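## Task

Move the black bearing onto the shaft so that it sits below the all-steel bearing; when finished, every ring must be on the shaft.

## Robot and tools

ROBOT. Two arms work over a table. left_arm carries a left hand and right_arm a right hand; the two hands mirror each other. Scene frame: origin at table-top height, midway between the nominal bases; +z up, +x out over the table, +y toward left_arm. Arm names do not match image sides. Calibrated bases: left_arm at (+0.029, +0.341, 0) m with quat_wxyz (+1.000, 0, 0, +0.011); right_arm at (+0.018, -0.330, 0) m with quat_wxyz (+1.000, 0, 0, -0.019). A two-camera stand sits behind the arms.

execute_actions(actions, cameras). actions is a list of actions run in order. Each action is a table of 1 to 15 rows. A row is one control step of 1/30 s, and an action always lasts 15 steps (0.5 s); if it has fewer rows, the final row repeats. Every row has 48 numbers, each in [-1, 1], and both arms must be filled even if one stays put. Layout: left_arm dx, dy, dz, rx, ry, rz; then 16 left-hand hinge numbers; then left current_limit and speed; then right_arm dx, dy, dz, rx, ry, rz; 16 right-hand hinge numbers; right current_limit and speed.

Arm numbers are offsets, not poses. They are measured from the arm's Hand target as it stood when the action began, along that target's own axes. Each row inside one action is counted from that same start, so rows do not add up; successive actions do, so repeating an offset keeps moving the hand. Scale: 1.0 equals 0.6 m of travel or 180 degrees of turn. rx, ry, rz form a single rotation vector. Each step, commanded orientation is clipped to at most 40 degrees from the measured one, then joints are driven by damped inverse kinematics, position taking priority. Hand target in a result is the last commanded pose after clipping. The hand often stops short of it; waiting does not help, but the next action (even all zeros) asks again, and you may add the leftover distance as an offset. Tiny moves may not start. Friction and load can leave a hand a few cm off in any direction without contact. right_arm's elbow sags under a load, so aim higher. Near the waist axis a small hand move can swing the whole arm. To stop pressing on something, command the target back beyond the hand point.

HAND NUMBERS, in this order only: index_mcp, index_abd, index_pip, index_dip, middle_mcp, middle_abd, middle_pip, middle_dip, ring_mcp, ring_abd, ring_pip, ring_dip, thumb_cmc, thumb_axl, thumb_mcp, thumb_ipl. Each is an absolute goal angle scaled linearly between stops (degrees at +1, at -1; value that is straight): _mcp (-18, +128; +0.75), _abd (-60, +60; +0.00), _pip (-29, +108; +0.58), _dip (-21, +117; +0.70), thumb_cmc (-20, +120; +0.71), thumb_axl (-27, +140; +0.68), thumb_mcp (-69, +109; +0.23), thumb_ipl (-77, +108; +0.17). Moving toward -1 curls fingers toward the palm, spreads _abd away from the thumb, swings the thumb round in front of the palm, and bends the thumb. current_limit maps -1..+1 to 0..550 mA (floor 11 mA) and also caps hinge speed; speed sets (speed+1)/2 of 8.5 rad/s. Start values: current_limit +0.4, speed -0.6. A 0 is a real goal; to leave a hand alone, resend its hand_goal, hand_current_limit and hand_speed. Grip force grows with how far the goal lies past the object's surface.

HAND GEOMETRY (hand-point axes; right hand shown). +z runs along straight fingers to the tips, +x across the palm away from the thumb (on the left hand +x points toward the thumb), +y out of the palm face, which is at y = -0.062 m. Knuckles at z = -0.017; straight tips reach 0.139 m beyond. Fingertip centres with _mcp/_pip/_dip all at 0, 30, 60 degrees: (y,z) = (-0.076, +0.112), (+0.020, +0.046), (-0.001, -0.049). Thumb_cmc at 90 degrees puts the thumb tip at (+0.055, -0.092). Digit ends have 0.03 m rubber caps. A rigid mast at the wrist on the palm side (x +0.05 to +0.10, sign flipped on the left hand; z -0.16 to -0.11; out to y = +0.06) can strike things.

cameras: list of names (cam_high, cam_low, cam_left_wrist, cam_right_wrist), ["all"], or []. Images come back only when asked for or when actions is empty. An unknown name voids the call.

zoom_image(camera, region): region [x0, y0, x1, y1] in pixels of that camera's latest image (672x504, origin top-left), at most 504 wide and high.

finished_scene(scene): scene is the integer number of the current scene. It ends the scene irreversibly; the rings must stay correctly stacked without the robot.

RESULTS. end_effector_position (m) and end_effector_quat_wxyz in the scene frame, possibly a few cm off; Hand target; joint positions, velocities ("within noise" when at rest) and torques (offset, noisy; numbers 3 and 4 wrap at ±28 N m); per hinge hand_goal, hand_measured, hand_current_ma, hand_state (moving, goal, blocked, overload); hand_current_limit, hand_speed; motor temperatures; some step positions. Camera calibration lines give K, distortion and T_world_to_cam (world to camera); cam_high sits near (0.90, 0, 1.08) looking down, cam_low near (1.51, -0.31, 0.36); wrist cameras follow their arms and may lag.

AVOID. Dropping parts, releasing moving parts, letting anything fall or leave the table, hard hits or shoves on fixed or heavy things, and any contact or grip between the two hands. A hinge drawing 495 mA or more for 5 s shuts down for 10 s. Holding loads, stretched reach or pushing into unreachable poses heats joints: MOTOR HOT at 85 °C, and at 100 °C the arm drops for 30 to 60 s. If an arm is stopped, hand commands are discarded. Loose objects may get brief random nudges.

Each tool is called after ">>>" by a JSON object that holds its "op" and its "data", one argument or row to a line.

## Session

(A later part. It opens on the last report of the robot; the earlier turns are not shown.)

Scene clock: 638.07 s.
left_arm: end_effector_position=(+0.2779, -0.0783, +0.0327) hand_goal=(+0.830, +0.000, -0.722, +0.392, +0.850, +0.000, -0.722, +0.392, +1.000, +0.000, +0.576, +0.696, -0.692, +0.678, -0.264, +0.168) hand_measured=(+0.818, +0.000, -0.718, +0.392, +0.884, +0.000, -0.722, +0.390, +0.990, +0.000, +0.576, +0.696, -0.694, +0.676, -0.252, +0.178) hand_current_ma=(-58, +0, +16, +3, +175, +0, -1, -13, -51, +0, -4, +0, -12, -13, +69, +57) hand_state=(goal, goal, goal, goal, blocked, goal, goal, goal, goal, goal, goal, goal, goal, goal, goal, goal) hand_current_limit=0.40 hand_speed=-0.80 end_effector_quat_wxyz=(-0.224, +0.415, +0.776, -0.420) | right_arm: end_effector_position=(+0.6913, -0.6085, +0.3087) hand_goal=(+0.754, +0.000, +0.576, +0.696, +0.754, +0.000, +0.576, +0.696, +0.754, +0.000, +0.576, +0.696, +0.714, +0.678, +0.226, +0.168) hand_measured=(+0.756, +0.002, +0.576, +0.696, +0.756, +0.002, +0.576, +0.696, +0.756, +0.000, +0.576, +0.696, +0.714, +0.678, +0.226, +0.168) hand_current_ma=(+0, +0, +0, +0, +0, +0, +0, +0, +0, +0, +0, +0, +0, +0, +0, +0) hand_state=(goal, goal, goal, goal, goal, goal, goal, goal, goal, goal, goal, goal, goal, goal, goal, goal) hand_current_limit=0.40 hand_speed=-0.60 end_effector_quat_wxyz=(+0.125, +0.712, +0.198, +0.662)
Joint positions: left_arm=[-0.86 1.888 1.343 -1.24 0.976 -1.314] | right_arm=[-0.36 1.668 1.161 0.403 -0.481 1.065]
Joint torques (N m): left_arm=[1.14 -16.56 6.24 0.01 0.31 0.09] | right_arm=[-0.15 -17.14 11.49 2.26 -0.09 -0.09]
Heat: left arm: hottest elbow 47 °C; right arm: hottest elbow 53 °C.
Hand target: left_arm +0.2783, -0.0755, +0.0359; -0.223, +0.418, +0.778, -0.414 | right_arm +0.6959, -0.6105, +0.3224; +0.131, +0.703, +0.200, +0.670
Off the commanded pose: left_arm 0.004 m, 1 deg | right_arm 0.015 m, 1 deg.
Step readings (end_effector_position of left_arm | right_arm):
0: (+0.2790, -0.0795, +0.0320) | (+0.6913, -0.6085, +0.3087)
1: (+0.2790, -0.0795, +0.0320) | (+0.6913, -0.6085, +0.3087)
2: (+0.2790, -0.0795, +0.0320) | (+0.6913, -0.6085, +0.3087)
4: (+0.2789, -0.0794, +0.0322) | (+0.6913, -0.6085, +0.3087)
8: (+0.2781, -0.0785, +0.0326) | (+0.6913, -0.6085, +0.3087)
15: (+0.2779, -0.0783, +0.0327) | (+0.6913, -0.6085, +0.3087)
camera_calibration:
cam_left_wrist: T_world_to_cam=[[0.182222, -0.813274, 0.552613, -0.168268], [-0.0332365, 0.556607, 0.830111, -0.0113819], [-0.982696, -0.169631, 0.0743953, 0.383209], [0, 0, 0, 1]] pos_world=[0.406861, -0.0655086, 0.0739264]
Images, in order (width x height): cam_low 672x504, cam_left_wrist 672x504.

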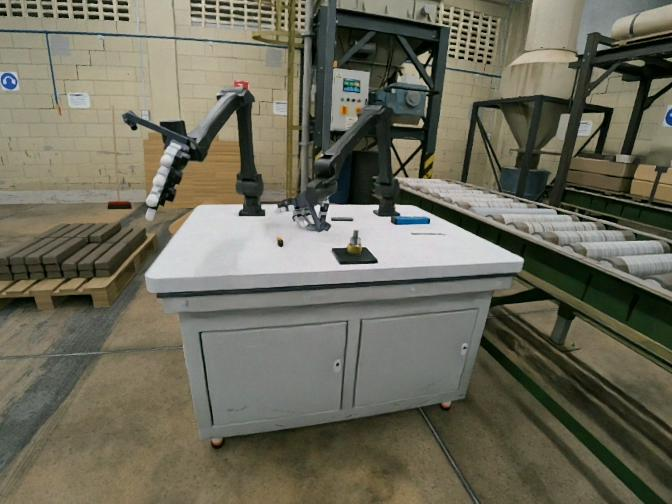

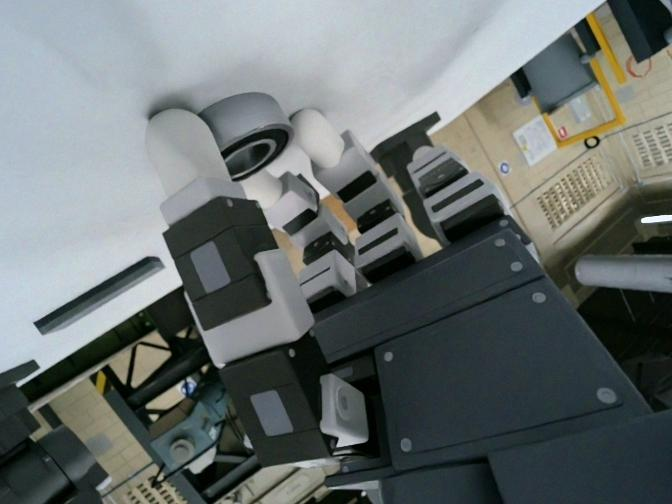

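>>> {"op": "execute_actions", "data": {
  "actions": [
    [[0,-0.0139,-0.0092,0,0,0,0.82,0,-0.723,0.391,0.84,0,-0.723,0.391,1,0,0.576,0.696,-0.693,0.678,-0.265,0.168,0.4,-0.8,0,0,0,0,0,0,0.754,0,0.576,0.696,0.754,0,0.576,0.696,0.754,0,0.576,0.696,0.714,0.678,0.226,0.168,0.4,-0.6]]
  ],
  "cameras": ["cam_left_wrist","cam_low"]
}}

>>> {"op": "zoom_image", "data": {
  "camera": "cam_left_wrist",
  "region": [120, 40, 360, 220]
}}

>>> {"op": "zoom_image", "data": {
  "camera": "cam_low",
  "region": [290, 200, 340, 240]
}}

Scene clock: 651.83 s.
left_arm: end_effector_position=(+0.2765, -0.0747, +0.0340) hand_goal=(+0.820, +0.000, -0.722, +0.392, +0.840, +0.000, -0.722, +0.392, +1.000, +0.000, +0.576, +0.696, -0.692, +0.678, -0.264, +0.168) hand_measured=(+0.816, +0.000, -0.718, +0.392, +0.848, +0.000, -0.720, +0.390, +0.990, +0.000, +0.576, +0.696, -0.694, +0.676, -0.256, +0.172) hand_current_ma=(-17, +0, +16, +3, +34, +0, +7, -10, -51, +0, -4, +0, -8, -9, +44, +24) hand_state=(goal, goal, goal, goal, goal, goal, goal, goal, goal, goal, goal, goal, goal, goal, goal, goal) hand_current_limit=0.40 hand_speed=-0.80 end_effector_quat_wxyz=(-0.229, +0.413, +0.778, -0.414) | right_arm: end_effector_position=(+0.6913, -0.6085, +0.3087) hand_goal=(+0.754, +0.000, +0.576, +0.696, +0.754, +0.000, +0.576, +0.696, +0.754, +0.000, +0.576, +0.696, +0.714, +0.678, +0.226, +0.168) hand_measured=(+0.756, +0.002, +0.576, +0.696, +0.756, +0.002, +0.576, +0.696, +0.756, +0.000, +0.576, +0.696, +0.714, +0.678, +0.226, +0.168) hand_current_ma=(+0, +0, +0, +0, +0, +0, +0, +0, +0, +0, +0, +0, +0, +0, +0, +0) hand_state=(goal, goal, goal, goal, goal, goal, goal, goal, goal, goal, goal, goal, goal, goal, goal, goal) hand_current_limit=0.40 hand_speed=-0.60 end_effector_quat_wxyz=(+0.125, +0.712, +0.198, +0.662)
Joint positions: left_arm=[-0.86 1.885 1.343 -1.256 0.968 -1.313] | right_arm=[-0.36 1.668 1.161 0.403 -0.481 1.065]
Joint torques (N m): left_arm=[0.56 -17.32 6.83 -0.2 0.61 0.04] | right_arm=[0.03 -17.08 11.43 2.25 -0.08 -0.09]
Heat: left arm: hottest elbow 47 °C; right arm: hottest elbow 54 °C.
Hand target: left_arm +0.2784, -0.0755, +0.0459; -0.223, +0.418, +0.778, -0.414 | right_arm +0.6959, -0.6105, +0.3224; +0.131, +0.703, +0.200, +0.670
Off the commanded pose: left_arm 0.012 m, 1 deg | right_arm 0.015 m, 1 deg.
Step readings (end_effector_position of left_arm | right_arm):
0: (+0.2779, -0.0783, +0.0327) | (+0.6913, -0.6085, +0.3087)
1: (+0.2779, -0.0783, +0.0327) | (+0.6913, -0.6085, +0.3087)
2: (+0.2778, -0.0782, +0.0329) | (+0.6913, -0.6085, +0.3087)
4: (+0.2775, -0.0774, +0.0335) | (+0.6913, -0.6085, +0.3087)
8: (+0.2767, -0.0750, +0.0340) | (+0.6913, -0.6085, +0.3087)
15: (+0.2765, -0.0747, +0.0340) | (+0.6913, -0.6085, +0.3087)
camera_calibration:
cam_left_wrist: T_world_to_cam=[[0.181932, -0.821637, 0.540197, -0.165955], [-0.029768, 0.544511, 0.838225, -0.016714], [-0.98286, -0.168581, 0.0746057, 0.382417], [0, 0, 0, 1]] pos_world=[0.405557, -0.0627854, 0.0751278]
Images, in order (width x height): cam_low 672x504, cam_left_wrist 672x504.

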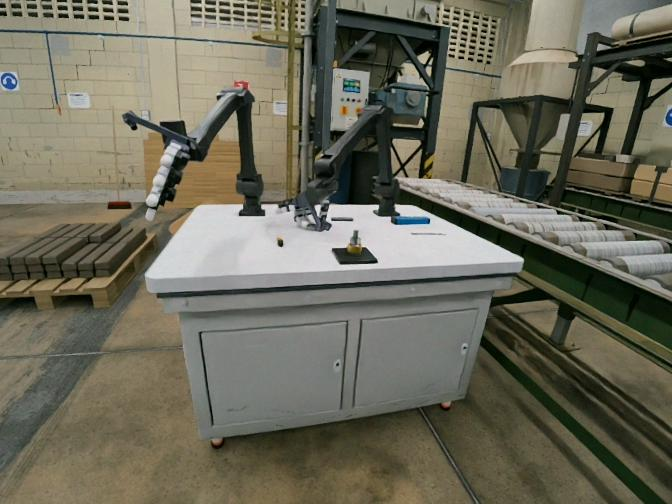

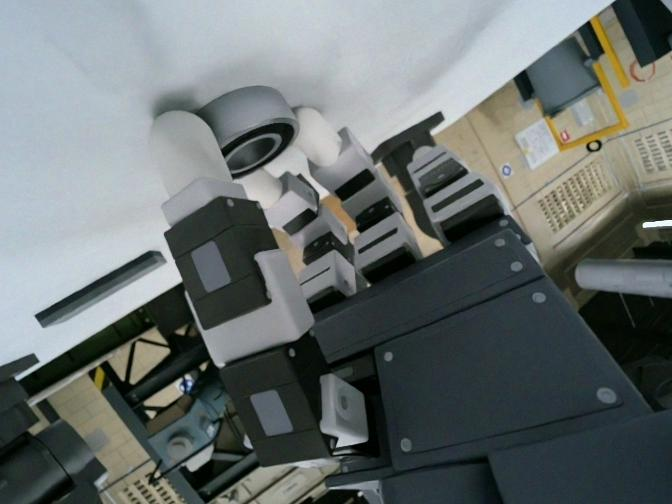

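Scaled by 2.100 from the camera's 672x504 image, which has a finer 960x720 frame.

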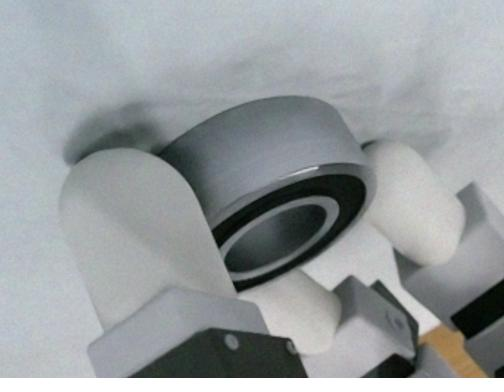

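Scaled by 10.080 from the camera's 672x504 image, which has a finer 960x720 frame.

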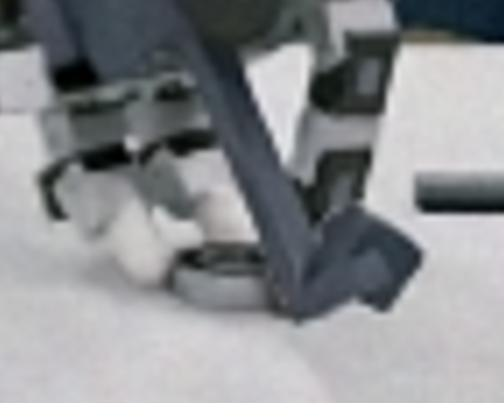

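>>> {"op": "execute_actions", "data": {
  "actions": [
    [[0,0,0,0,0,0,0.8,0,-0.723,0.391,0.805,0,-0.723,0.391,1,0,0.576,0.696,-0.693,0.678,-0.285,0.168,0.4,-0.85,0,0,0,0,0,0,0.754,0,0.576,0.696,0.754,0,0.576,0.696,0.754,0,0.576,0.696,0.714,0.678,0.226,0.168,0.4,-0.6]],
    [[0,0,0,0,0,0,0.775,0,-0.723,0.391,0.78,0,-0.723,0.391,1,0,0.576,0.696,-0.693,0.678,-0.3,0.168,0.4,-0.85,0,0,0,0,0,0,0.754,0,0.576,0.696,0.754,0,0.576,0.696,0.754,0,0.576,0.696,0.714,0.678,0.226,0.168,0.4,-0.6]]
  ],
  "cameras": ["cam_left_wrist"]
}}

>>> {"op": "zoom_image", "data": {
  "camera": "cam_left_wrist",
  "region": [120, 40, 360, 220]
}}

Scene clock: 671.00 s.
left_arm: end_effector_position=(+0.2762, -0.0746, +0.0346) hand_goal=(+0.776, +0.000, -0.722, +0.392, +0.780, +0.000, -0.722, +0.392, +1.000, +0.000, +0.576, +0.696, -0.692, +0.678, -0.300, +0.168) hand_measured=(+0.792, +0.000, -0.712, +0.396, +0.828, +0.000, -0.712, +0.394, +0.990, +0.000, +0.576, +0.696, -0.692, +0.678, -0.258, +0.178) hand_current_ma=(+83, +0, +45, +13, +245, +0, +45, +9, -51, +0, -4, +0, +2, +0, +256, +60) hand_state=(goal, goal, goal, goal, blocked, goal, goal, goal, goal, goal, goal, goal, goal, goal, blocked, goal) hand_current_limit=0.40 hand_speed=-0.85 end_effector_quat_wxyz=(-0.229, +0.413, +0.778, -0.415) | right_arm: end_effector_position=(+0.6913, -0.6085, +0.3087) hand_goal=(+0.754, +0.000, +0.576, +0.696, +0.754, +0.000, +0.576, +0.696, +0.754, +0.000, +0.576, +0.696, +0.714, +0.678, +0.226, +0.168) hand_measured=(+0.756, +0.002, +0.576, +0.696, +0.756, +0.002, +0.576, +0.696, +0.756, +0.000, +0.576, +0.696, +0.714, +0.678, +0.226, +0.168) hand_current_ma=(+0, +0, +0, +0, +0, +0, +0, +0, +0, +0, +0, +0, +0, +0, +0, +0) hand_state=(goal, goal, goal, goal, goal, goal, goal, goal, goal, goal, goal, goal, goal, goal, goal, goal) hand_current_limit=0.40 hand_speed=-0.60 end_effector_quat_wxyz=(+0.125, +0.712, +0.198, +0.662)
Joint positions: left_arm=[-0.86 1.885 1.343 -1.258 0.969 -1.313] | right_arm=[-0.36 1.668 1.161 0.403 -0.481 1.065]
Joint torques (N m): left_arm=[0.79 -17.67 6.76 -0.17 0.53 0.02] | right_arm=[-0.21 -17.03 11.44 2.22 -0.08 -0.09]
Heat: left arm: hottest elbow 48 °C; right arm: hottest elbow 54 °C.
Hand target: left_arm +0.2784, -0.0755, +0.0459; -0.223, +0.418, +0.778, -0.414 | right_arm +0.6959, -0.6105, +0.3224; +0.131, +0.703, +0.200, +0.670
Off the commanded pose: left_arm 0.012 m, 1 deg | right_arm 0.015 m, 1 deg.
Step readings (end_effector_position of left_arm | right_arm):
0: (+0.2765, -0.0747, +0.0340) | (+0.6913, -0.6085, +0.3087)
1: (+0.2765, -0.0747, +0.0340) | (+0.6913, -0.6085, +0.3087)
2: (+0.2765, -0.0747, +0.0340) | (+0.6913, -0.6085, +0.3087)
4: (+0.2764, -0.0747, +0.0343) | (+0.6913, -0.6085, +0.3087)
8: (+0.2764, -0.0747, +0.0343) | (+0.6913, -0.6085, +0.3087)
15: (+0.2764, -0.0747, +0.0343) | (+0.6913, -0.6085, +0.3087)
16: (+0.2764, -0.0747, +0.0343) | (+0.6913, -0.6085, +0.3087)
17: (+0.2763, -0.0747, +0.0343) | (+0.6913, -0.6085, +0.3087)
19: (+0.2762, -0.0746, +0.0346) | (+0.6913, -0.6085, +0.3087)
23: (+0.2762, -0.0746, +0.0346) | (+0.6913, -0.6085, +0.3087)
30: (+0.2762, -0.0746, +0.0346) | (+0.6913, -0.6085, +0.3087)
camera_calibration:
cam_left_wrist: T_world_to_cam=[[0.182876, -0.821532, 0.540039, -0.166415], [-0.0287073, 0.544606, 0.838201, -0.0175313], [-0.982717, -0.16879, 0.0760113, 0.382027], [0, 0, 0, 1]] pos_world=[0.405355, -0.0626855, 0.075527]
Images, in order (width x height): cam_left_wrist 672x504.

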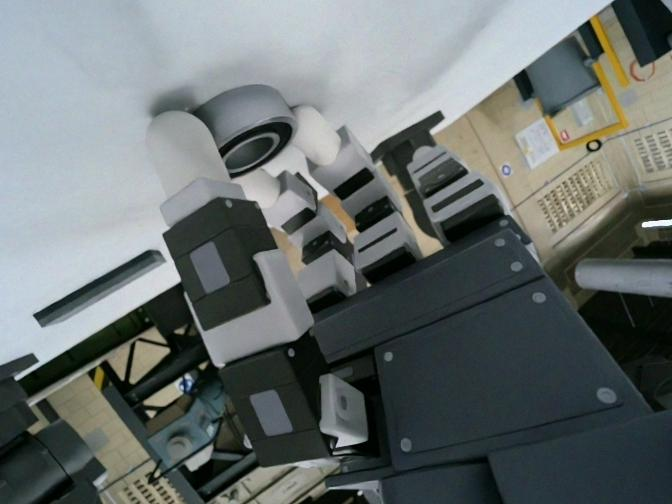

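Scaled by 2.100 from the camera's 672x504 image, which has a finer 960x720 frame.

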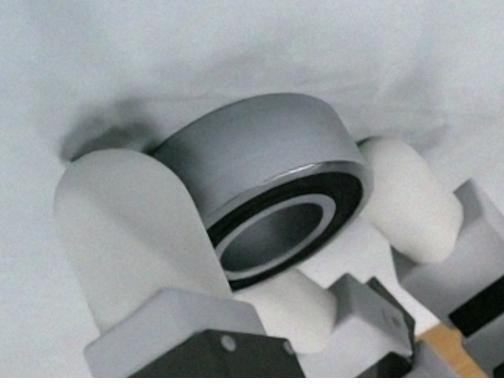

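>>> {"op": "execute_actions", "data": {
  "actions": [
    [[0,0,0,0,0,0,0.75,0,-0.723,0.391,0.775,0,-0.723,0.391,1,0,0.576,0.696,-0.693,0.678,-0.33,0.168,0.4,-0.85,0,0,0,0,0,0,0.754,0,0.576,0.696,0.754,0,0.576,0.696,0.754,0,0.576,0.696,0.714,0.678,0.226,0.168,0.4,-0.6]],
    [[0,-0.0417,-0.0277,0,0,0,0.75,0,-0.723,0.391,0.775,0,-0.723,0.391,1,0,0.576,0.696,-0.693,0.678,-0.33,0.168,0.4,-0.85,0,0,0,0,0,0,0.754,0,0.576,0.696,0.754,0,0.576,0.696,0.754,0,0.576,0.696,0.714,0.678,0.226,0.168,0.4,-0.6]]
  ],
  "cameras": ["cam_left_wrist","cam_low"]
}}

>>> {"op": "zoom_image", "data": {
  "camera": "cam_left_wrist",
  "region": [120, 40, 360, 220]
}}

>>> {"op": "zoom_image", "data": {
  "camera": "cam_low",
  "region": [290, 190, 340, 230]
}}

Scene clock: 698.87 s.
left_arm: end_effector_position=(+0.2679, -0.0634, +0.0532) hand_goal=(+0.750, +0.000, -0.722, +0.392, +0.776, +0.000, -0.722, +0.392, +1.000, +0.000, +0.576, +0.696, -0.692, +0.678, -0.330, +0.168) hand_measured=(+0.780, +0.000, -0.706, +0.398, +0.812, +0.000, -0.704, +0.400, +0.990, +0.000, +0.576, +0.696, -0.690, +0.680, -0.258, +0.184) hand_current_ma=(+152, +0, +69, +23, +176, +0, +82, +37, -51, +0, -4, +0, +13, +8, +385, +102) hand_state=(blocked, goal, goal, goal, blocked, goal, goal, goal, goal, goal, goal, goal, goal, goal, blocked, goal) hand_current_limit=0.40 hand_speed=-0.85 end_effector_quat_wxyz=(-0.244, +0.406, +0.782, -0.406) | right_arm: end_effector_position=(+0.6913, -0.6085, +0.3087) hand_goal=(+0.754, +0.000, +0.576, +0.696, +0.754, +0.000, +0.576, +0.696, +0.754, +0.000, +0.576, +0.696, +0.714, +0.678, +0.226, +0.168) hand_measured=(+0.756, +0.002, +0.576, +0.696, +0.756, +0.002, +0.576, +0.696, +0.756, +0.000, +0.576, +0.696, +0.714, +0.678, +0.226, +0.168) hand_current_ma=(+0, +0, +0, +0, +0, +0, +0, +0, +0, +0, +0, +0, +0, +0, +0, +0) hand_state=(goal, goal, goal, goal, goal, goal, goal, goal, goal, goal, goal, goal, goal, goal, goal, goal) hand_current_limit=0.40 hand_speed=-0.60 end_effector_quat_wxyz=(+0.125, +0.712, +0.198, +0.662)
Joint positions: left_arm=[-0.86 1.851 1.343 -1.328 0.961 -1.313] | right_arm=[-0.36 1.668 1.161 0.403 -0.481 1.065]
Joint torques (N m): left_arm=[0.73 -17.96 8.91 -0.24 0.79 0.04] | right_arm=[-0.03 -17.08 11.47 2.29 -0.06 -0.09]
Heat: left arm: hottest elbow 49 °C; right arm: hottest elbow 54 °C.
Hand target: left_arm +0.2783, -0.0756, +0.0759; -0.223, +0.418, +0.778, -0.414 | right_arm +0.6959, -0.6105, +0.3224; +0.131, +0.703, +0.200, +0.670
Off the commanded pose: left_arm 0.028 m, 3 deg | right_arm 0.015 m, 1 deg.
Step readings (end_effector_position of left_arm | right_arm):
0: (+0.2762, -0.0746, +0.0346) | (+0.6913, -0.6085, +0.3087)
1: (+0.2762, -0.0746, +0.0346) | (+0.6913, -0.6085, +0.3087)
2: (+0.2761, -0.0747, +0.0346) | (+0.6913, -0.6085, +0.3087)
4: (+0.2761, -0.0746, +0.0346) | (+0.6913, -0.6085, +0.3087)
8: (+0.2760, -0.0745, +0.0346) | (+0.6913, -0.6085, +0.3087)
15: (+0.2760, -0.0745, +0.0346) | (+0.6913, -0.6085, +0.3087)
16: (+0.2759, -0.0744, +0.0349) | (+0.6913, -0.6085, +0.3087)
17: (+0.2754, -0.0736, +0.0353) | (+0.6913, -0.6085, +0.3087)
19: (+0.2731, -0.0693, +0.0379) | (+0.6913, -0.6085, +0.3087)
23: (+0.2693, -0.0649, +0.0453) | (+0.6913, -0.6085, +0.3087)
30: (+0.2681, -0.0636, +0.0531) | (+0.6913, -0.6085, +0.3087)
camera_calibration:
cam_left_wrist: T_world_to_cam=[[0.19094, -0.838758, 0.509929, -0.167335], [-0.0121655, 0.517424, 0.855642, -0.0465975], [-0.981526, -0.16958, 0.0885932, 0.373337], [0, 0, 0, 1]] pos_world=[0.397824, -0.0529327, 0.0921248]
Images, in order (width x height): cam_low 672x504, cam_left_wrist 672x504.

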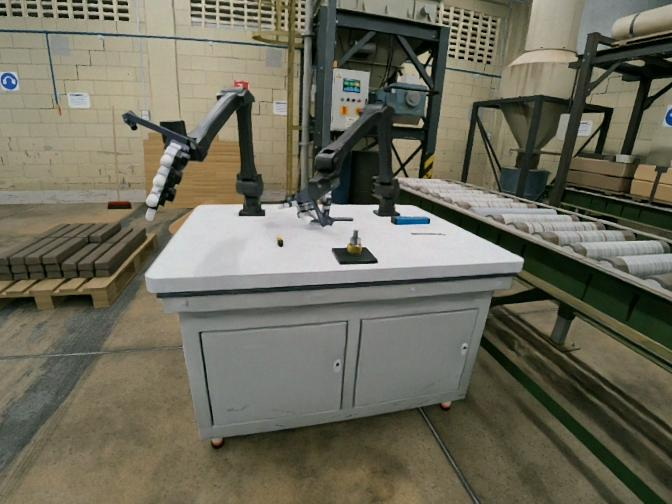

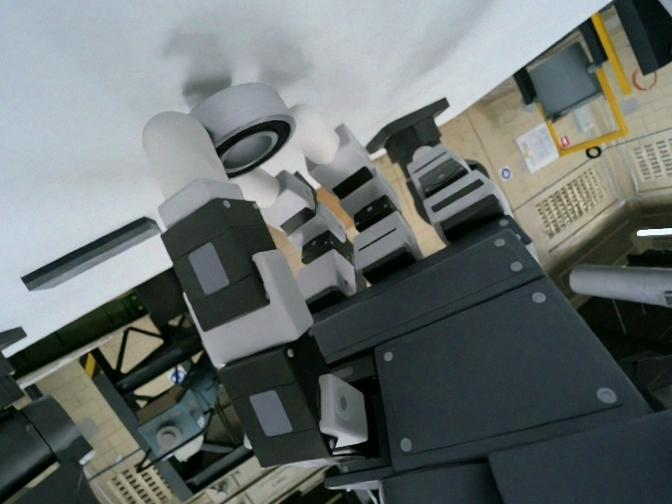

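Scaled by 2.100 from the camera's 672x504 image, which has a finer 960x720 frame.

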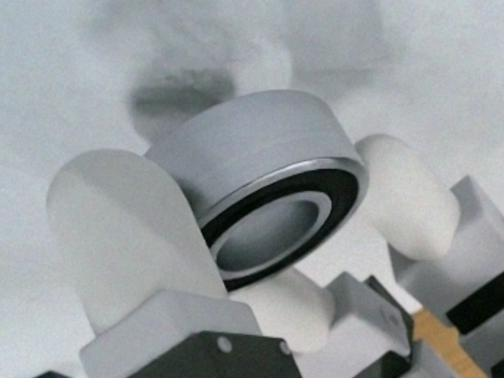

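Scaled by 10.080 from the camera's 672x504 image, which has a finer 960x720 frame.

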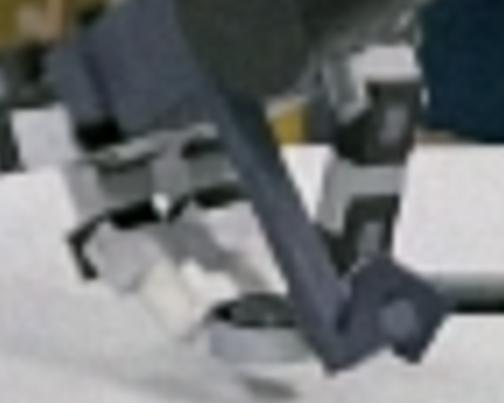

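>>> {"op": "execute_actions", "data": {
  "actions": [
    [[0,-0.0415,-0.028,0,0,0,0.75,0,-0.723,0.391,0.775,0,-0.723,0.391,1,0,0.576,0.696,-0.693,0.678,-0.33,0.168,0.4,-0.85,0,0,0,0,0,0,0.754,0,0.576,0.696,0.754,0,0.576,0.696,0.754,0,0.576,0.696,0.714,0.678,0.226,0.168,0.4,-0.6]],
    [[-0.0225,0.0245,-0.0545,0,-0.0189,-0.0128,0.75,0,-0.723,0.391,0.775,0,-0.723,0.391,1,0,0.576,0.696,-0.693,0.678,-0.33,0.168,0.4,-0.85,0,0,0,0,0,0,0.754,0,0.576,0.696,0.754,0,0.576,0.696,0.754,0,0.576,0.696,0.714,0.678,0.226,0.168,0.4,-0.6]],
    [[-0.0268,0.0233,-0.053,0,-0.0189,-0.0128,0.75,0,-0.723,0.391,0.775,0,-0.723,0.391,1,0,0.576,0.696,-0.693,0.678,-0.33,0.168,0.4,-0.85,0,0,0,0,0,0,0.754,0,0.576,0.696,0.754,0,0.576,0.696,0.754,0,0.576,0.696,0.714,0.678,0.226,0.168,0.4,-0.6]],
    [[-0.0307,0.0223,-0.0513,0,-0.0189,-0.0128,0.75,0,-0.723,0.391,0.775,0,-0.723,0.391,1,0,0.576,0.696,-0.693,0.678,-0.33,0.168,0.4,-0.85,0,0,0,0,0,0,0.754,0,0.576,0.696,0.754,0,0.576,0.696,0.754,0,0.576,0.696,0.714,0.678,0.226,0.168,0.4,-0.6]],
    [[-0.0345,0.021,-0.0493,0,-0.0189,-0.0128,0.75,0,-0.723,0.391,0.775,0,-0.723,0.391,1,0,0.576,0.696,-0.693,0.678,-0.33,0.168,0.4,-0.85,0,0,0,0,0,0,0.754,0,0.576,0.696,0.754,0,0.576,0.696,0.754,0,0.576,0.696,0.714,0.678,0.226,0.168,0.4,-0.6]],
    [[-0.0383,0.0195,-0.0472,0,-0.0189,-0.0128,0.75,0,-0.723,0.391,0.775,0,-0.723,0.391,1,0,0.576,0.696,-0.693,0.678,-0.33,0.168,0.4,-0.85,0,0,0,0,0,0,0.754,0,0.576,0.696,0.754,0,0.576,0.696,0.754,0,0.576,0.696,0.714,0.678,0.226,0.168,0.4,-0.6]],
    [[-0.0417,0.0178,-0.0447,0,-0.0189,-0.0128,0.75,0,-0.723,0.391,0.775,0,-0.723,0.391,1,0,0.576,0.696,-0.693,0.678,-0.33,0.168,0.4,-0.85,0,0,0,0,0,0,0.754,0,0.576,0.696,0.754,0,0.576,0.696,0.754,0,0.576,0.696,0.714,0.678,0.226,0.168,0.4,-0.6]],
    [[-0.045,0.0163,-0.0423,0,-0.0189,-0.0128,0.75,0,-0.723,0.391,0.775,0,-0.723,0.391,1,0,0.576,0.696,-0.693,0.678,-0.33,0.168,0.4,-0.85,0,0,0,0,0,0,0.754,0,0.576,0.696,0.754,0,0.576,0.696,0.754,0,0.576,0.696,0.714,0.678,0.226,0.168,0.4,-0.6]],
    [[-0.048,0.0143,-0.0395,0,-0.0189,-0.0128,0.75,0,-0.723,0.391,0.775,0,-0.723,0.391,1,0,0.576,0.696,-0.693,0.678,-0.33,0.168,0.4,-0.85,0,0,0,0,0,0,0.754,0,0.576,0.696,0.754,0,0.576,0.696,0.754,0,0.576,0.696,0.714,0.678,0.226,0.168,0.4,-0.6]]
  ],
  "cameras": ["cam_left_wrist","cam_low"]
}}

>>> {"op": "zoom_image", "data": {
  "camera": "cam_left_wrist",
  "region": [100, 0, 360, 200]
}}

>>> {"op": "zoom_image", "data": {
  "camera": "cam_low",
  "region": [320, 190, 390, 250]
}}

Scene clock: 779.93 s.
left_arm: end_effector_position=(+0.5604, -0.0027, +0.1433) hand_goal=(+0.750, +0.000, -0.722, +0.392, +0.776, +0.000, -0.722, +0.392, +1.000, +0.000, +0.576, +0.696, -0.692, +0.678, -0.330, +0.168) hand_measured=(+0.780, +0.000, -0.706, +0.398, +0.808, +0.000, -0.704, +0.400, +0.990, +0.000, +0.576, +0.696, -0.688, +0.680, -0.258, +0.184) hand_current_ma=(+145, +0, +78, +26, +163, +0, +86, +38, -51, +1, -4, +0, +21, +14, +385, +106) hand_state=(blocked, goal, goal, goal, blocked, goal, goal, goal, goal, goal, goal, goal, goal, goal, blocked, goal) hand_current_limit=0.40 hand_speed=-0.85 end_effector_quat_wxyz=(-0.107, +0.177, +0.865, -0.457) | right_arm: end_effector_position=(+0.6913, -0.6085, +0.3087) hand_goal=(+0.754, +0.000, +0.576, +0.696, +0.754, +0.000, +0.576, +0.696, +0.754, +0.000, +0.576, +0.696, +0.714, +0.678, +0.226, +0.168) hand_measured=(+0.756, +0.002, +0.576, +0.696, +0.756, +0.002, +0.576, +0.696, +0.756, +0.000, +0.576, +0.696, +0.714, +0.678, +0.226, +0.168) hand_current_ma=(+0, +0, +0, +0, +0, +0, +0, +0, +0, +0, +0, +0, +0, +0, +0, +0) hand_state=(goal, goal, goal, goal, goal, goal, goal, goal, goal, goal, goal, goal, goal, goal, goal, goal) hand_current_limit=0.40 hand_speed=-0.60 end_effector_quat_wxyz=(+0.125, +0.712, +0.198, +0.662)
Joint positions: left_arm=[-0.442 2.105 2.006 -1.488 0.976 -1.58] | right_arm=[-0.36 1.668 1.161 0.403 -0.481 1.065]
Joint torques (N m): left_arm=[0.56 -19.43 12 0.09 0.88 -0.09] | right_arm=[-0.15 -17.2 11.51 2.25 -0.08 -0.1]
Motor temperatures (°C): left_arm=[26 42 55 24 28 27] | right_arm=[24 36 54 26 27 25]
Heat: left arm: hottest elbow 55 °C; right arm: hottest elbow 54 °C.
Hand target: left_arm +0.5734, -0.0102, +0.1546; -0.097, +0.181, +0.864, -0.459 | right_arm +0.6959, -0.6105, +0.3224; +0.131, +0.703, +0.200, +0.670
Off the commanded pose: left_arm 0.019 m, 1 deg | right_arm 0.015 m, 1 deg.
Step readings (end_effector_position of left_arm | right_arm):
0: (+0.2679, -0.0634, +0.0532) | (+0.6913, -0.6085, +0.3087)
1: (+0.2677, -0.0631, +0.0533) | (+0.6913, -0.6085, +0.3087)
2: (+0.2671, -0.0625, +0.0540) | (+0.6913, -0.6085, +0.3087)
4: (+0.2646, -0.0596, +0.0571) | (+0.6913, -0.6085, +0.3087)
8: (+0.2628, -0.0575, +0.0676) | (+0.6913, -0.6085, +0.3087)
15: (+0.2668, -0.0620, +0.0817) | (+0.6913, -0.6085, +0.3087)
16: (+0.2671, -0.0623, +0.0822) | (+0.6913, -0.6085, +0.3087)
17: (+0.2686, -0.0617, +0.0829) | (+0.6913, -0.6085, +0.3087)
19: (+0.2721, -0.0605, +0.0850) | (+0.6913, -0.6085, +0.3087)
23: (+0.2905, -0.0573, +0.0920) | (+0.6913, -0.6085, +0.3087)
30: (+0.3070, -0.0538, +0.0979) | (+0.6913, -0.6085, +0.3087)
31: (+0.3068, -0.0536, +0.0980) | (+0.6913, -0.6085, +0.3087)
32: (+0.3074, -0.0532, +0.0987) | (+0.6913, -0.6085, +0.3087)
34: (+0.3101, -0.0533, +0.1007) | (+0.6913, -0.6085, +0.3087)
38: (+0.3273, -0.0524, +0.1069) | (+0.6913, -0.6085, +0.3087)
45: (+0.3432, -0.0467, +0.1111) | (+0.6913, -0.6085, +0.3087)
46: (+0.3432, -0.0467, +0.1109) | (+0.6913, -0.6085, +0.3087)
47: (+0.3439, -0.0463, +0.1108) | (+0.6913, -0.6085, +0.3087)
49: (+0.3474, -0.0473, +0.1108) | (+0.6913, -0.6085, +0.3087)
53: (+0.3643, -0.0461, +0.1118) | (+0.6913, -0.6085, +0.3087)
60: (+0.3785, -0.0385, +0.1144) | (+0.6913, -0.6085, +0.3087)
61: (+0.3786, -0.0386, +0.1148) | (+0.6913, -0.6085, +0.3087)
62: (+0.3795, -0.0385, +0.1153) | (+0.6913, -0.6085, +0.3087)
64: (+0.3843, -0.0403, +0.1170) | (+0.6913, -0.6085, +0.3087)
68: (+0.4009, -0.0395, +0.1197) | (+0.6913, -0.6085, +0.3087)
75: (+0.4145, -0.0312, +0.1203) | (+0.6913, -0.6085, +0.3087)
76: (+0.4149, -0.0312, +0.1205) | (+0.6913, -0.6085, +0.3087)
77: (+0.4159, -0.0312, +0.1208) | (+0.6913, -0.6085, +0.3087)
79: (+0.4210, -0.0330, +0.1222) | (+0.6913, -0.6085, +0.3087)
83: (+0.4374, -0.0327, +0.1251) | (+0.6913, -0.6085, +0.3087)
90: (+0.4510, -0.0241, +0.1265) | (+0.6913, -0.6085, +0.3087)
91: (+0.4513, -0.0240, +0.1267) | (+0.6913, -0.6085, +0.3087)
92: (+0.4528, -0.0240, +0.1270) | (+0.6913, -0.6085, +0.3087)
94: (+0.4585, -0.0254, +0.1286) | (+0.6913, -0.6085, +0.3087)
98: (+0.4743, -0.0255, +0.1311) | (+0.6913, -0.6085, +0.3087)
105: (+0.4871, -0.0171, +0.1322) | (+0.6913, -0.6085, +0.3087)
106: (+0.4877, -0.0169, +0.1322) | (+0.6913, -0.6085, +0.3087)
107: (+0.4895, -0.0170, +0.1327) | (+0.6913, -0.6085, +0.3087)
109: (+0.4955, -0.0180, +0.1342) | (+0.6913, -0.6085, +0.3087)
113: (+0.5112, -0.0180, +0.1372) | (+0.6913, -0.6085, +0.3087)
120: (+0.5239, -0.0101, +0.1381) | (+0.6913, -0.6085, +0.3087)
121: (+0.5245, -0.0099, +0.1383) | (+0.6913, -0.6085, +0.3087)
122: (+0.5260, -0.0094, +0.1384) | (+0.6913, -0.6085, +0.3087)
124: (+0.5331, -0.0103, +0.1401) | (+0.6913, -0.6085, +0.3087)
128: (+0.5482, -0.0106, +0.1432) | (+0.6913, -0.6085, +0.3087)
135: (+0.5602, -0.0033, +0.1439) | (+0.6913, -0.6085, +0.3087)
camera_calibration:
cam_left_wrist: T_world_to_cam=[[0.597633, -0.601837, 0.529742, -0.448244], [-0.314217, 0.432052, 0.845339, 0.0190114], [-0.737633, -0.671657, 0.0691016, 0.527481], [0, 0, 0, 1]] pos_world=[0.662947, 0.0763023, 0.184933]
Images, in order (width x height): cam_low 672x504, cam_left_wrist 672x504.

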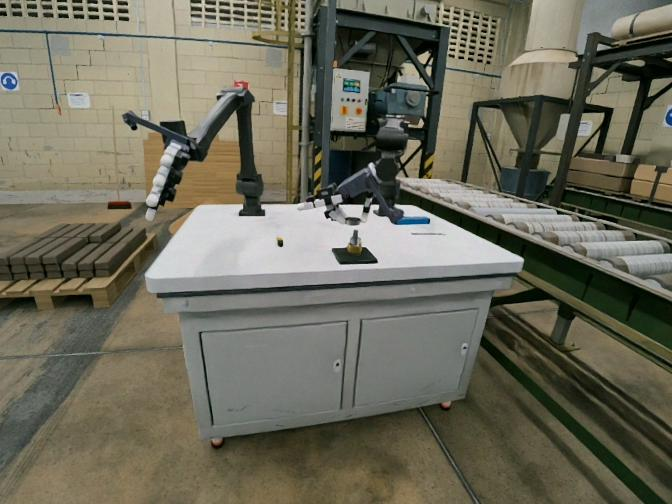

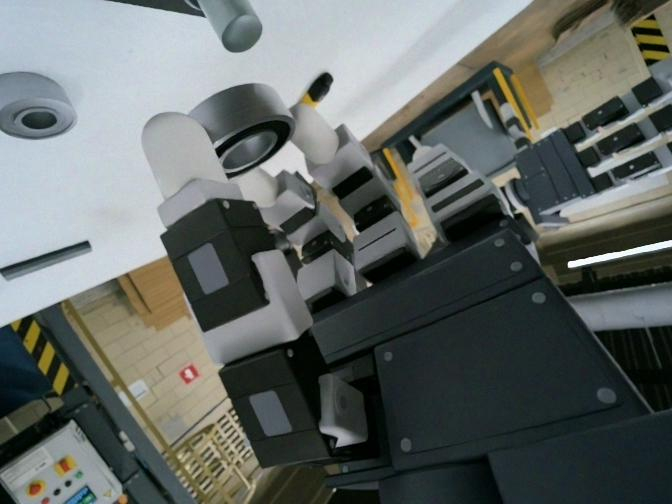

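Scaled by 1.938 from the camera's 672x504 image, which has a finer 960x720 frame.

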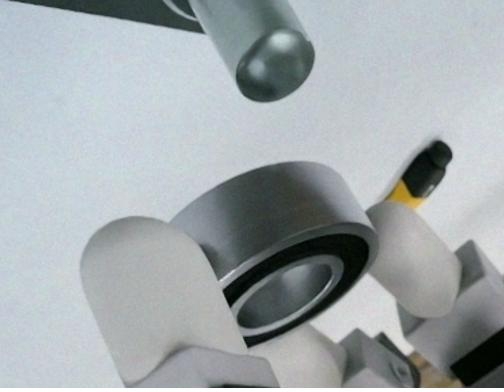

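Scaled by 7.200 from the camera's 672x504 image, which has a finer 960x720 frame.

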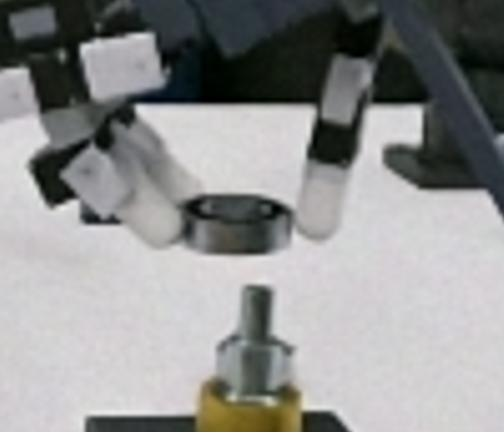

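>>> {"op": "execute_actions", "data": {
  "actions": [
    [[-0.027,0.0064,-0.0155,0,0,0,0.75,0,-0.723,0.391,0.775,0,-0.723,0.391,1,0,0.576,0.696,-0.693,0.678,-0.33,0.168,0.4,-0.85,0,0,0,0,0,0,0.754,0,0.576,0.696,0.754,0,0.576,0.696,0.754,0,0.576,0.696,0.714,0.678,0.226,0.168,0.4,-0.6]],
    [[-0.027,0.0064,-0.0155,0,0,0,0.75,0,-0.723,0.391,0.775,0,-0.723,0.391,1,0,0.576,0.696,-0.693,0.678,-0.33,0.168,0.4,-0.85,0,0,0,0,0,0,0.754,0,0.576,0.696,0.754,0,0.576,0.696,0.754,0,0.576,0.696,0.714,0.678,0.226,0.168,0.4,-0.6]]
  ],
  "cameras": ["cam_left_wrist","cam_low"]
}}

>>> {"op": "zoom_image", "data": {
  "camera": "cam_left_wrist",
  "region": [140, 20, 320, 190]
}}

>>> {"op": "zoom_image", "data": {
  "camera": "cam_low",
  "region": [325, 195, 385, 245]
}}

Scene clock: 819.33 s.
left_arm: end_effector_position=(+0.5971, -0.0012, +0.1489) hand_goal=(+0.750, +0.000, -0.722, +0.392, +0.776, +0.000, -0.722, +0.392, +1.000, +0.000, +0.576, +0.696, -0.692, +0.678, -0.330, +0.168) hand_measured=(+0.780, +0.000, -0.706, +0.398, +0.808, +0.000, -0.704, +0.400, +0.990, +0.000, +0.576, +0.696, -0.688, +0.680, -0.258, +0.184) hand_current_ma=(+145, +0, +78, +26, +163, +0, +86, +38, -51, +1, -4, +0, +21, +14, +385, +106) hand_state=(blocked, goal, goal, goal, blocked, goal, goal, goal, goal, goal, goal, goal, goal, goal, blocked, goal) hand_current_limit=0.40 hand_speed=-0.85 end_effector_quat_wxyz=(-0.112, +0.171, +0.867, -0.455) | right_arm: end_effector_position=(+0.6913, -0.6085, +0.3087) hand_goal=(+0.754, +0.000, +0.576, +0.696, +0.754, +0.000, +0.576, +0.696, +0.754, +0.000, +0.576, +0.696, +0.714, +0.678, +0.226, +0.168) hand_measured=(+0.756, +0.002, +0.576, +0.696, +0.756, +0.002, +0.576, +0.696, +0.756, +0.000, +0.576, +0.696, +0.714, +0.678, +0.226, +0.168) hand_current_ma=(+0, +0, +0, +0, +0, +0, +0, +0, +0, +0, +0, +0, +0, +0, +0, +0) hand_state=(goal, goal, goal, goal, goal, goal, goal, goal, goal, goal, goal, goal, goal, goal, goal, goal) hand_current_limit=0.40 hand_speed=-0.60 end_effector_quat_wxyz=(+0.125, +0.712, +0.198, +0.662)
Joint positions: left_arm=[-0.418 2.236 2.244 -1.635 0.975 -1.549] | right_arm=[-0.36 1.668 1.161 0.403 -0.481 1.065]
Joint torques (N m): left_arm=[0.32 -21.3 12.14 0.24 0.91 0.13] | right_arm=[-0.09 -17.2 11.55 2.24 -0.08 -0.1]
Motor temperatures (°C): left_arm=[26 43 60 24 29 27] | right_arm=[24 36 55 26 27 25]
Heat: left arm: hottest elbow 60 °C; right arm: hottest elbow 55 °C.
Hand target: left_arm +0.6111, -0.0051, +0.1585; -0.097, +0.181, +0.864, -0.459 | right_arm +0.6959, -0.6105, +0.3224; +0.131, +0.703, +0.200, +0.670
Off the commanded pose: left_arm 0.017 m, 2 deg | right_arm 0.015 m, 1 deg.
Step readings (end_effector_position of left_arm | right_arm):
0: (+0.5605, -0.0028, +0.1436) | (+0.6913, -0.6085, +0.3087)
1: (+0.5607, -0.0028, +0.1438) | (+0.6913, -0.6085, +0.3087)
2: (+0.5611, -0.0030, +0.1444) | (+0.6913, -0.6085, +0.3087)
4: (+0.5647, -0.0044, +0.1459) | (+0.6913, -0.6085, +0.3087)
8: (+0.5733, -0.0066, +0.1478) | (+0.6913, -0.6085, +0.3087)
15: (+0.5751, -0.0055, +0.1458) | (+0.6913, -0.6085, +0.3087)
16: (+0.5753, -0.0053, +0.1457) | (+0.6913, -0.6085, +0.3087)
17: (+0.5765, -0.0046, +0.1459) | (+0.6913, -0.6085, +0.3087)
19: (+0.5810, -0.0049, +0.1474) | (+0.6913, -0.6085, +0.3087)
23: (+0.5912, -0.0049, +0.1495) | (+0.6913, -0.6085, +0.3087)
30: (+0.5961, -0.0017, +0.1491) | (+0.6913, -0.6085, +0.3087)
camera_calibration:
cam_left_wrist: T_world_to_cam=[[0.608667, -0.600819, 0.51821, -0.477172], [-0.305848, 0.424983, 0.851966, 0.0192215], [-0.732108, -0.677057, 0.0749133, 0.55088], [0, 0, 0, 1]] pos_world=[0.699621, 0.0781143, 0.189631]
Images, in order (width x height): cam_low 672x504, cam_left_wrist 672x504.

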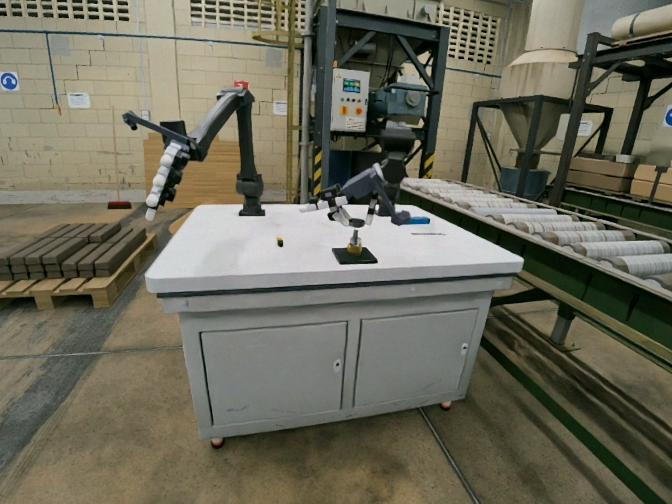

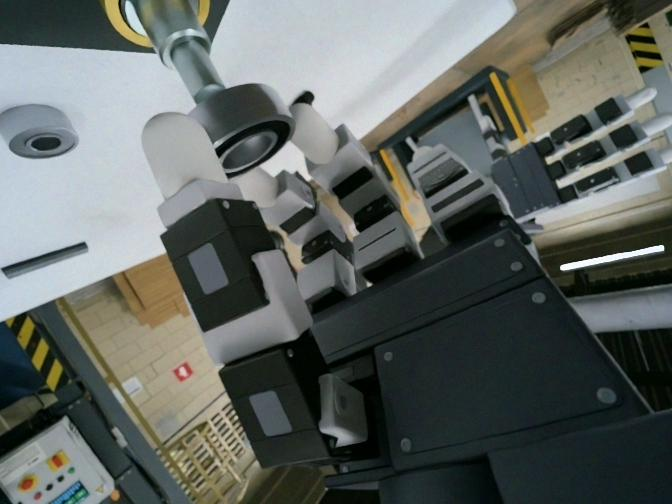

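Scaled by 2.800 from the camera's 672x504 image, which has a finer 960x720 frame.

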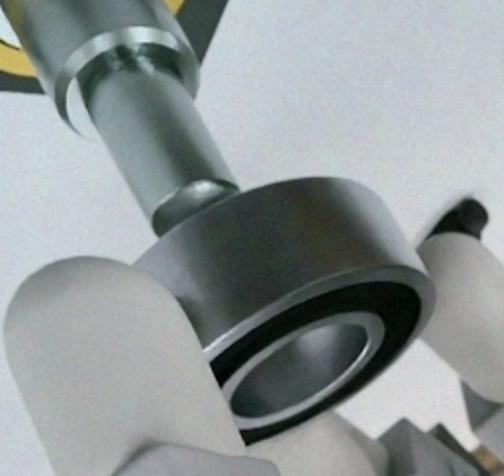

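Scaled by 8.400 from the camera's 672x504 image, which has a finer 960x720 frame.

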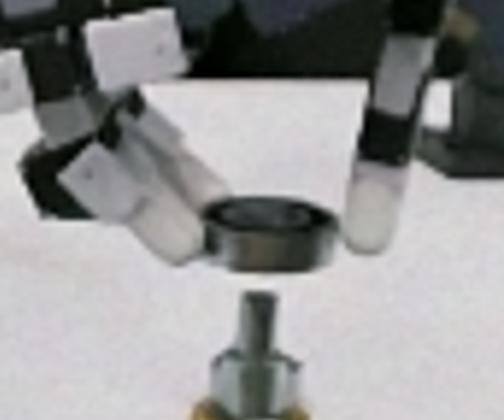

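>>> {"op": "execute_actions", "data": {
  "actions": [
    [[0.0161,0.0165,0.0197,0,0,0,0.75,0,-0.723,0.391,0.775,0,-0.723,0.391,1,0,0.576,0.696,-0.693,0.678,-0.33,0.168,0.4,-0.85,0,0,0,0,0,0,0.754,0,0.576,0.696,0.754,0,0.576,0.696,0.754,0,0.576,0.696,0.714,0.678,0.226,0.168,0.4,-0.6]],
    [[0.0161,0.0165,0.0196,0,0,0,0.75,0,-0.723,0.391,0.775,0,-0.723,0.391,1,0,0.576,0.696,-0.693,0.678,-0.33,0.168,0.4,-0.85,0,0,0,0,0,0,0.754,0,0.576,0.696,0.754,0,0.576,0.696,0.754,0,0.576,0.696,0.714,0.678,0.226,0.168,0.4,-0.6]]
  ],
  "cameras": ["cam_left_wrist","cam_low"]
}}

>>> {"op": "zoom_image", "data": {
  "camera": "cam_left_wrist",
  "region": [140, 20, 320, 190]
}}

>>> {"op": "zoom_image", "data": {
  "camera": "cam_low",
  "region": [325, 195, 385, 245]
}}

Scene clock: 892.87 s.
left_arm: end_effector_position=(+0.5921, -0.0005, +0.1105) hand_goal=(+0.750, +0.000, -0.722, +0.392, +0.776, +0.000, -0.722, +0.392, +1.000, +0.000, +0.576, +0.696, -0.692, +0.678, -0.330, +0.168) hand_measured=(+0.774, +0.000, -0.704, +0.398, +0.808, +0.000, -0.704, +0.400, +0.990, +0.000, +0.576, +0.696, -0.688, +0.682, -0.258, +0.188) hand_current_ma=(+121, +0, +83, +31, +160, +0, +79, +34, -51, +1, -4, +0, +21, +20, +385, +120) hand_state=(blocked, goal, goal, goal, blocked, goal, goal, goal, goal, goal, goal, goal, goal, goal, blocked, goal) hand_current_limit=0.40 hand_speed=-0.85 end_effector_quat_wxyz=(-0.109, +0.173, +0.865, -0.457) | right_arm: end_effector_position=(+0.6913, -0.6085, +0.3087) hand_goal=(+0.754, +0.000, +0.576, +0.696, +0.754, +0.000, +0.576, +0.696, +0.754, +0.000, +0.576, +0.696, +0.714, +0.678, +0.226, +0.168) hand_measured=(+0.756, +0.002, +0.576, +0.696, +0.756, +0.002, +0.576, +0.696, +0.756, +0.000, +0.576, +0.696, +0.714, +0.678, +0.226, +0.168) hand_current_ma=(+0, +0, +0, +0, +0, +0, +0, +0, +0, +0, +0, +0, +0, +0, +0, +0) hand_state=(goal, goal, goal, goal, goal, goal, goal, goal, goal, goal, goal, goal, goal, goal, goal, goal) hand_current_limit=0.40 hand_speed=-0.60 end_effector_quat_wxyz=(+0.125, +0.712, +0.198, +0.662)
Joint positions: left_arm=[-0.419 2.22 2.115 -1.516 0.978 -1.548] | right_arm=[-0.36 1.668 1.161 0.403 -0.481 1.065]
Joint torques (N m): left_arm=[-0.26 -25.35 7.19 0.92 0.83 -0.02] | right_arm=[-0.15 -17.14 11.47 2.24 -0.08 -0.08]
Motor temperatures (°C): left_arm=[26 47 70 24 29 27] | right_arm=[24 36 55 26 27 25]
Heat: left arm: hottest elbow 70 °C; right arm: hottest elbow 55 °C.
Hand target: left_arm +0.5899, -0.0052, +0.1291; -0.097, +0.181, +0.864, -0.460 | right_arm +0.6959, -0.6105, +0.3224; +0.131, +0.703, +0.200, +0.670
Off the commanded pose: left_arm 0.019 m, 2 deg | right_arm 0.015 m, 1 deg.
Step readings (end_effector_position of left_arm | right_arm):
0: (+0.5971, -0.0012, +0.1489) | (+0.6913, -0.6085, +0.3087)
1: (+0.5971, -0.0012, +0.1489) | (+0.6913, -0.6085, +0.3087)
2: (+0.5973, -0.0013, +0.1488) | (+0.6913, -0.6085, +0.3087)
4: (+0.5997, -0.0023, +0.1483) | (+0.6913, -0.6085, +0.3087)
8: (+0.6018, -0.0032, +0.1427) | (+0.6913, -0.6085, +0.3087)
15: (+0.5994, -0.0022, +0.1356) | (+0.6913, -0.6085, +0.3087)
16: (+0.5995, -0.0023, +0.1351) | (+0.6913, -0.6085, +0.3087)
17: (+0.5995, -0.0024, +0.1333) | (+0.6913, -0.6085, +0.3087)
19: (+0.5977, -0.0018, +0.1288) | (+0.6913, -0.6085, +0.3087)
23: (+0.5921, +0.0003, +0.1147) | (+0.6913, -0.6085, +0.3087)
30: (+0.5920, -0.0005, +0.1104) | (+0.6913, -0.6085, +0.3087)
camera_calibration:
cam_left_wrist: T_world_to_cam=[[0.605459, -0.598801, 0.524267, -0.452599], [-0.309332, 0.429886, 0.84824, 0.0525436], [-0.733303, -0.675747, 0.0750504, 0.551404], [0, 0, 0, 1]] pos_world=[0.69463, 0.079005, 0.15133]
Images, in order (width x height): cam_low 672x504, cam_left_wrist 672x504.

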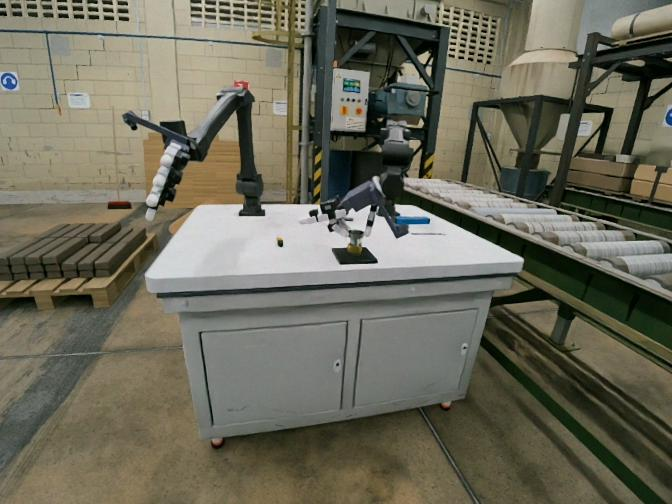

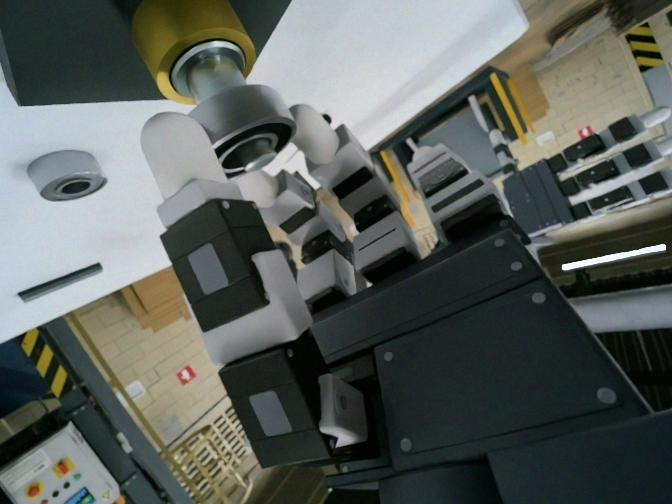

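Scaled by 2.800 from the camera's 672x504 image, which has a finer 960x720 frame.

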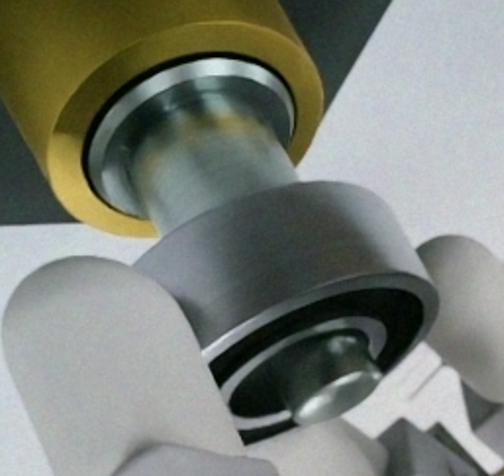

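Scaled by 8.400 from the camera's 672x504 image, which has a finer 960x720 frame.

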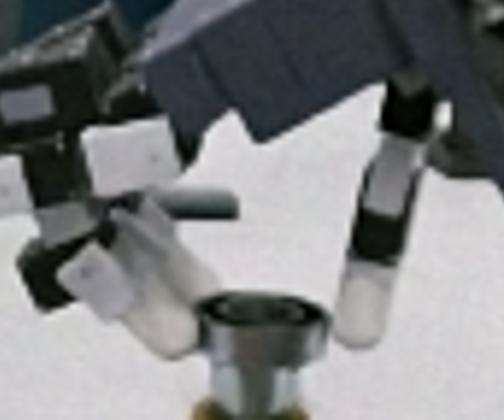

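>>> {"op": "execute_actions", "data": {
  "actions": [
    [[-0.0055,-0.0047,0.007,0,0,0,0.75,0,-0.723,0.391,0.775,0,-0.723,0.391,1,0,0.576,0.696,-0.693,0.678,-0.33,0.168,0.4,-0.85,0,0,0,0,0,0,0.754,0,0.576,0.696,0.754,0,0.576,0.696,0.754,0,0.576,0.696,0.714,0.678,0.226,0.168,0.4,-0.6]]
  ],
  "cameras": ["cam_left_wrist","cam_low"]
}}

>>> {"op": "zoom_image", "data": {
  "camera": "cam_left_wrist",
  "region": [140, 20, 320, 190]
}}

>>> {"op": "zoom_image", "data": {
  "camera": "cam_low",
  "region": [335, 215, 375, 250]
}}

Scene clock: 957.50 s.
left_arm: end_effector_position=(+0.5910, -0.0038, +0.1104) hand_goal=(+0.750, +0.000, -0.722, +0.392, +0.776, +0.000, -0.722, +0.392, +1.000, +0.000, +0.576, +0.696, -0.692, +0.678, -0.330, +0.168) hand_measured=(+0.774, +0.000, -0.704, +0.398, +0.808, +0.000, -0.704, +0.400, +0.990, +0.000, +0.576, +0.696, -0.688, +0.682, -0.258, +0.188) hand_current_ma=(+121, +0, +83, +31, +157, +0, +79, +34, -51, +1, -4, +0, +21, +20, +385, +120) hand_state=(blocked, goal, goal, goal, blocked, goal, goal, goal, goal, goal, goal, goal, goal, goal, blocked, goal) hand_current_limit=0.40 hand_speed=-0.85 end_effector_quat_wxyz=(-0.110, +0.172, +0.866, -0.457) | right_arm: end_effector_position=(+0.6913, -0.6085, +0.3087) hand_goal=(+0.754, +0.000, +0.576, +0.696, +0.754, +0.000, +0.576, +0.696, +0.754, +0.000, +0.576, +0.696, +0.714, +0.678, +0.226, +0.168) hand_measured=(+0.756, +0.002, +0.576, +0.696, +0.756, +0.002, +0.576, +0.696, +0.756, +0.000, +0.576, +0.696, +0.714, +0.678, +0.226, +0.168) hand_current_ma=(+0, +0, +0, +0, +0, +0, +0, +0, +0, +0, +0, +0, +0, +0, +0, +0) hand_state=(goal, goal, goal, goal, goal, goal, goal, goal, goal, goal, goal, goal, goal, goal, goal, goal) hand_current_limit=0.40 hand_speed=-0.60 end_effector_quat_wxyz=(+0.125, +0.712, +0.198, +0.662)
Joint positions: left_arm=[-0.425 2.22 2.115 -1.509 0.977 -1.559] | right_arm=[-0.36 1.668 1.161 0.403 -0.481 1.065]
Joint torques (N m): left_arm=[0.97 -24.35 8.01 0.88 0.83 -0.08] | right_arm=[-0.26 -17.2 11.48 2.18 -0.07 -0.1]
Motor temperatures (°C): left_arm=[26 48 58 24 29 27] | right_arm=[24 36 56 26 27 25]
Heat: left arm: hottest elbow 58 °C; right arm: hottest elbow 56 °C.
Hand target: left_arm +0.5910, -0.0110, +0.1291; -0.097, +0.180, +0.864, -0.459 | right_arm +0.6959, -0.6105, +0.3224; +0.131, +0.703, +0.200, +0.670
Off the commanded pose: left_arm 0.020 m, 2 deg | right_arm 0.015 m, 1 deg.
Step readings (end_effector_position of left_arm | right_arm):
0: (+0.5921, -0.0005, +0.1105) | (+0.6913, -0.6085, +0.3087)
1: (+0.5921, -0.0005, +0.1105) | (+0.6913, -0.6085, +0.3087)
2: (+0.5922, -0.0005, +0.1105) | (+0.6913, -0.6085, +0.3087)
4: (+0.5920, -0.0011, +0.1105) | (+0.6913, -0.6085, +0.3087)
8: (+0.5917, -0.0023, +0.1105) | (+0.6913, -0.6085, +0.3087)
15: (+0.5910, -0.0038, +0.1104) | (+0.6913, -0.6085, +0.3087)
camera_calibration:
cam_left_wrist: T_world_to_cam=[[0.606461, -0.599528, 0.522275, -0.454192], [-0.308524, 0.427954, 0.849511, 0.0530979], [-0.732815, -0.67633, 0.0745685, 0.548154], [0, 0, 0, 1]] pos_world=[0.693527, 0.0757087, 0.151231]
Images, in order (width x height): cam_low 672x504, cam_left_wrist 672x504.

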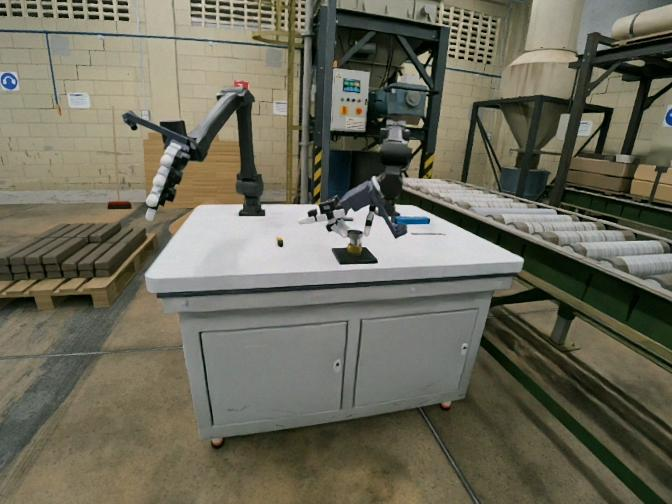

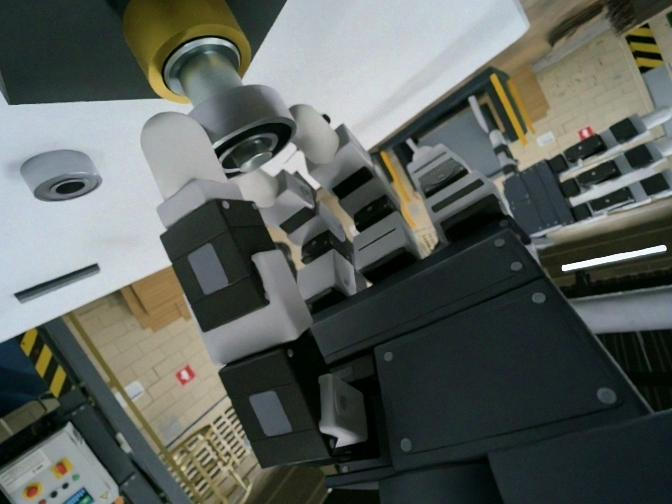

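Scaled by 2.800 from the camera's 672x504 image, which has a finer 960x720 frame.

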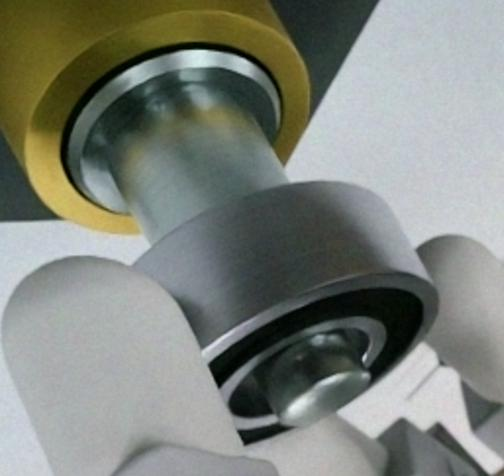

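Scaled by 12.600 from the camera's 672x504 image, which has a finer 960x720 frame.

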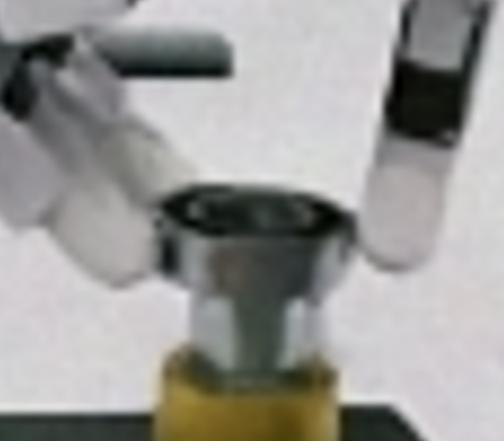

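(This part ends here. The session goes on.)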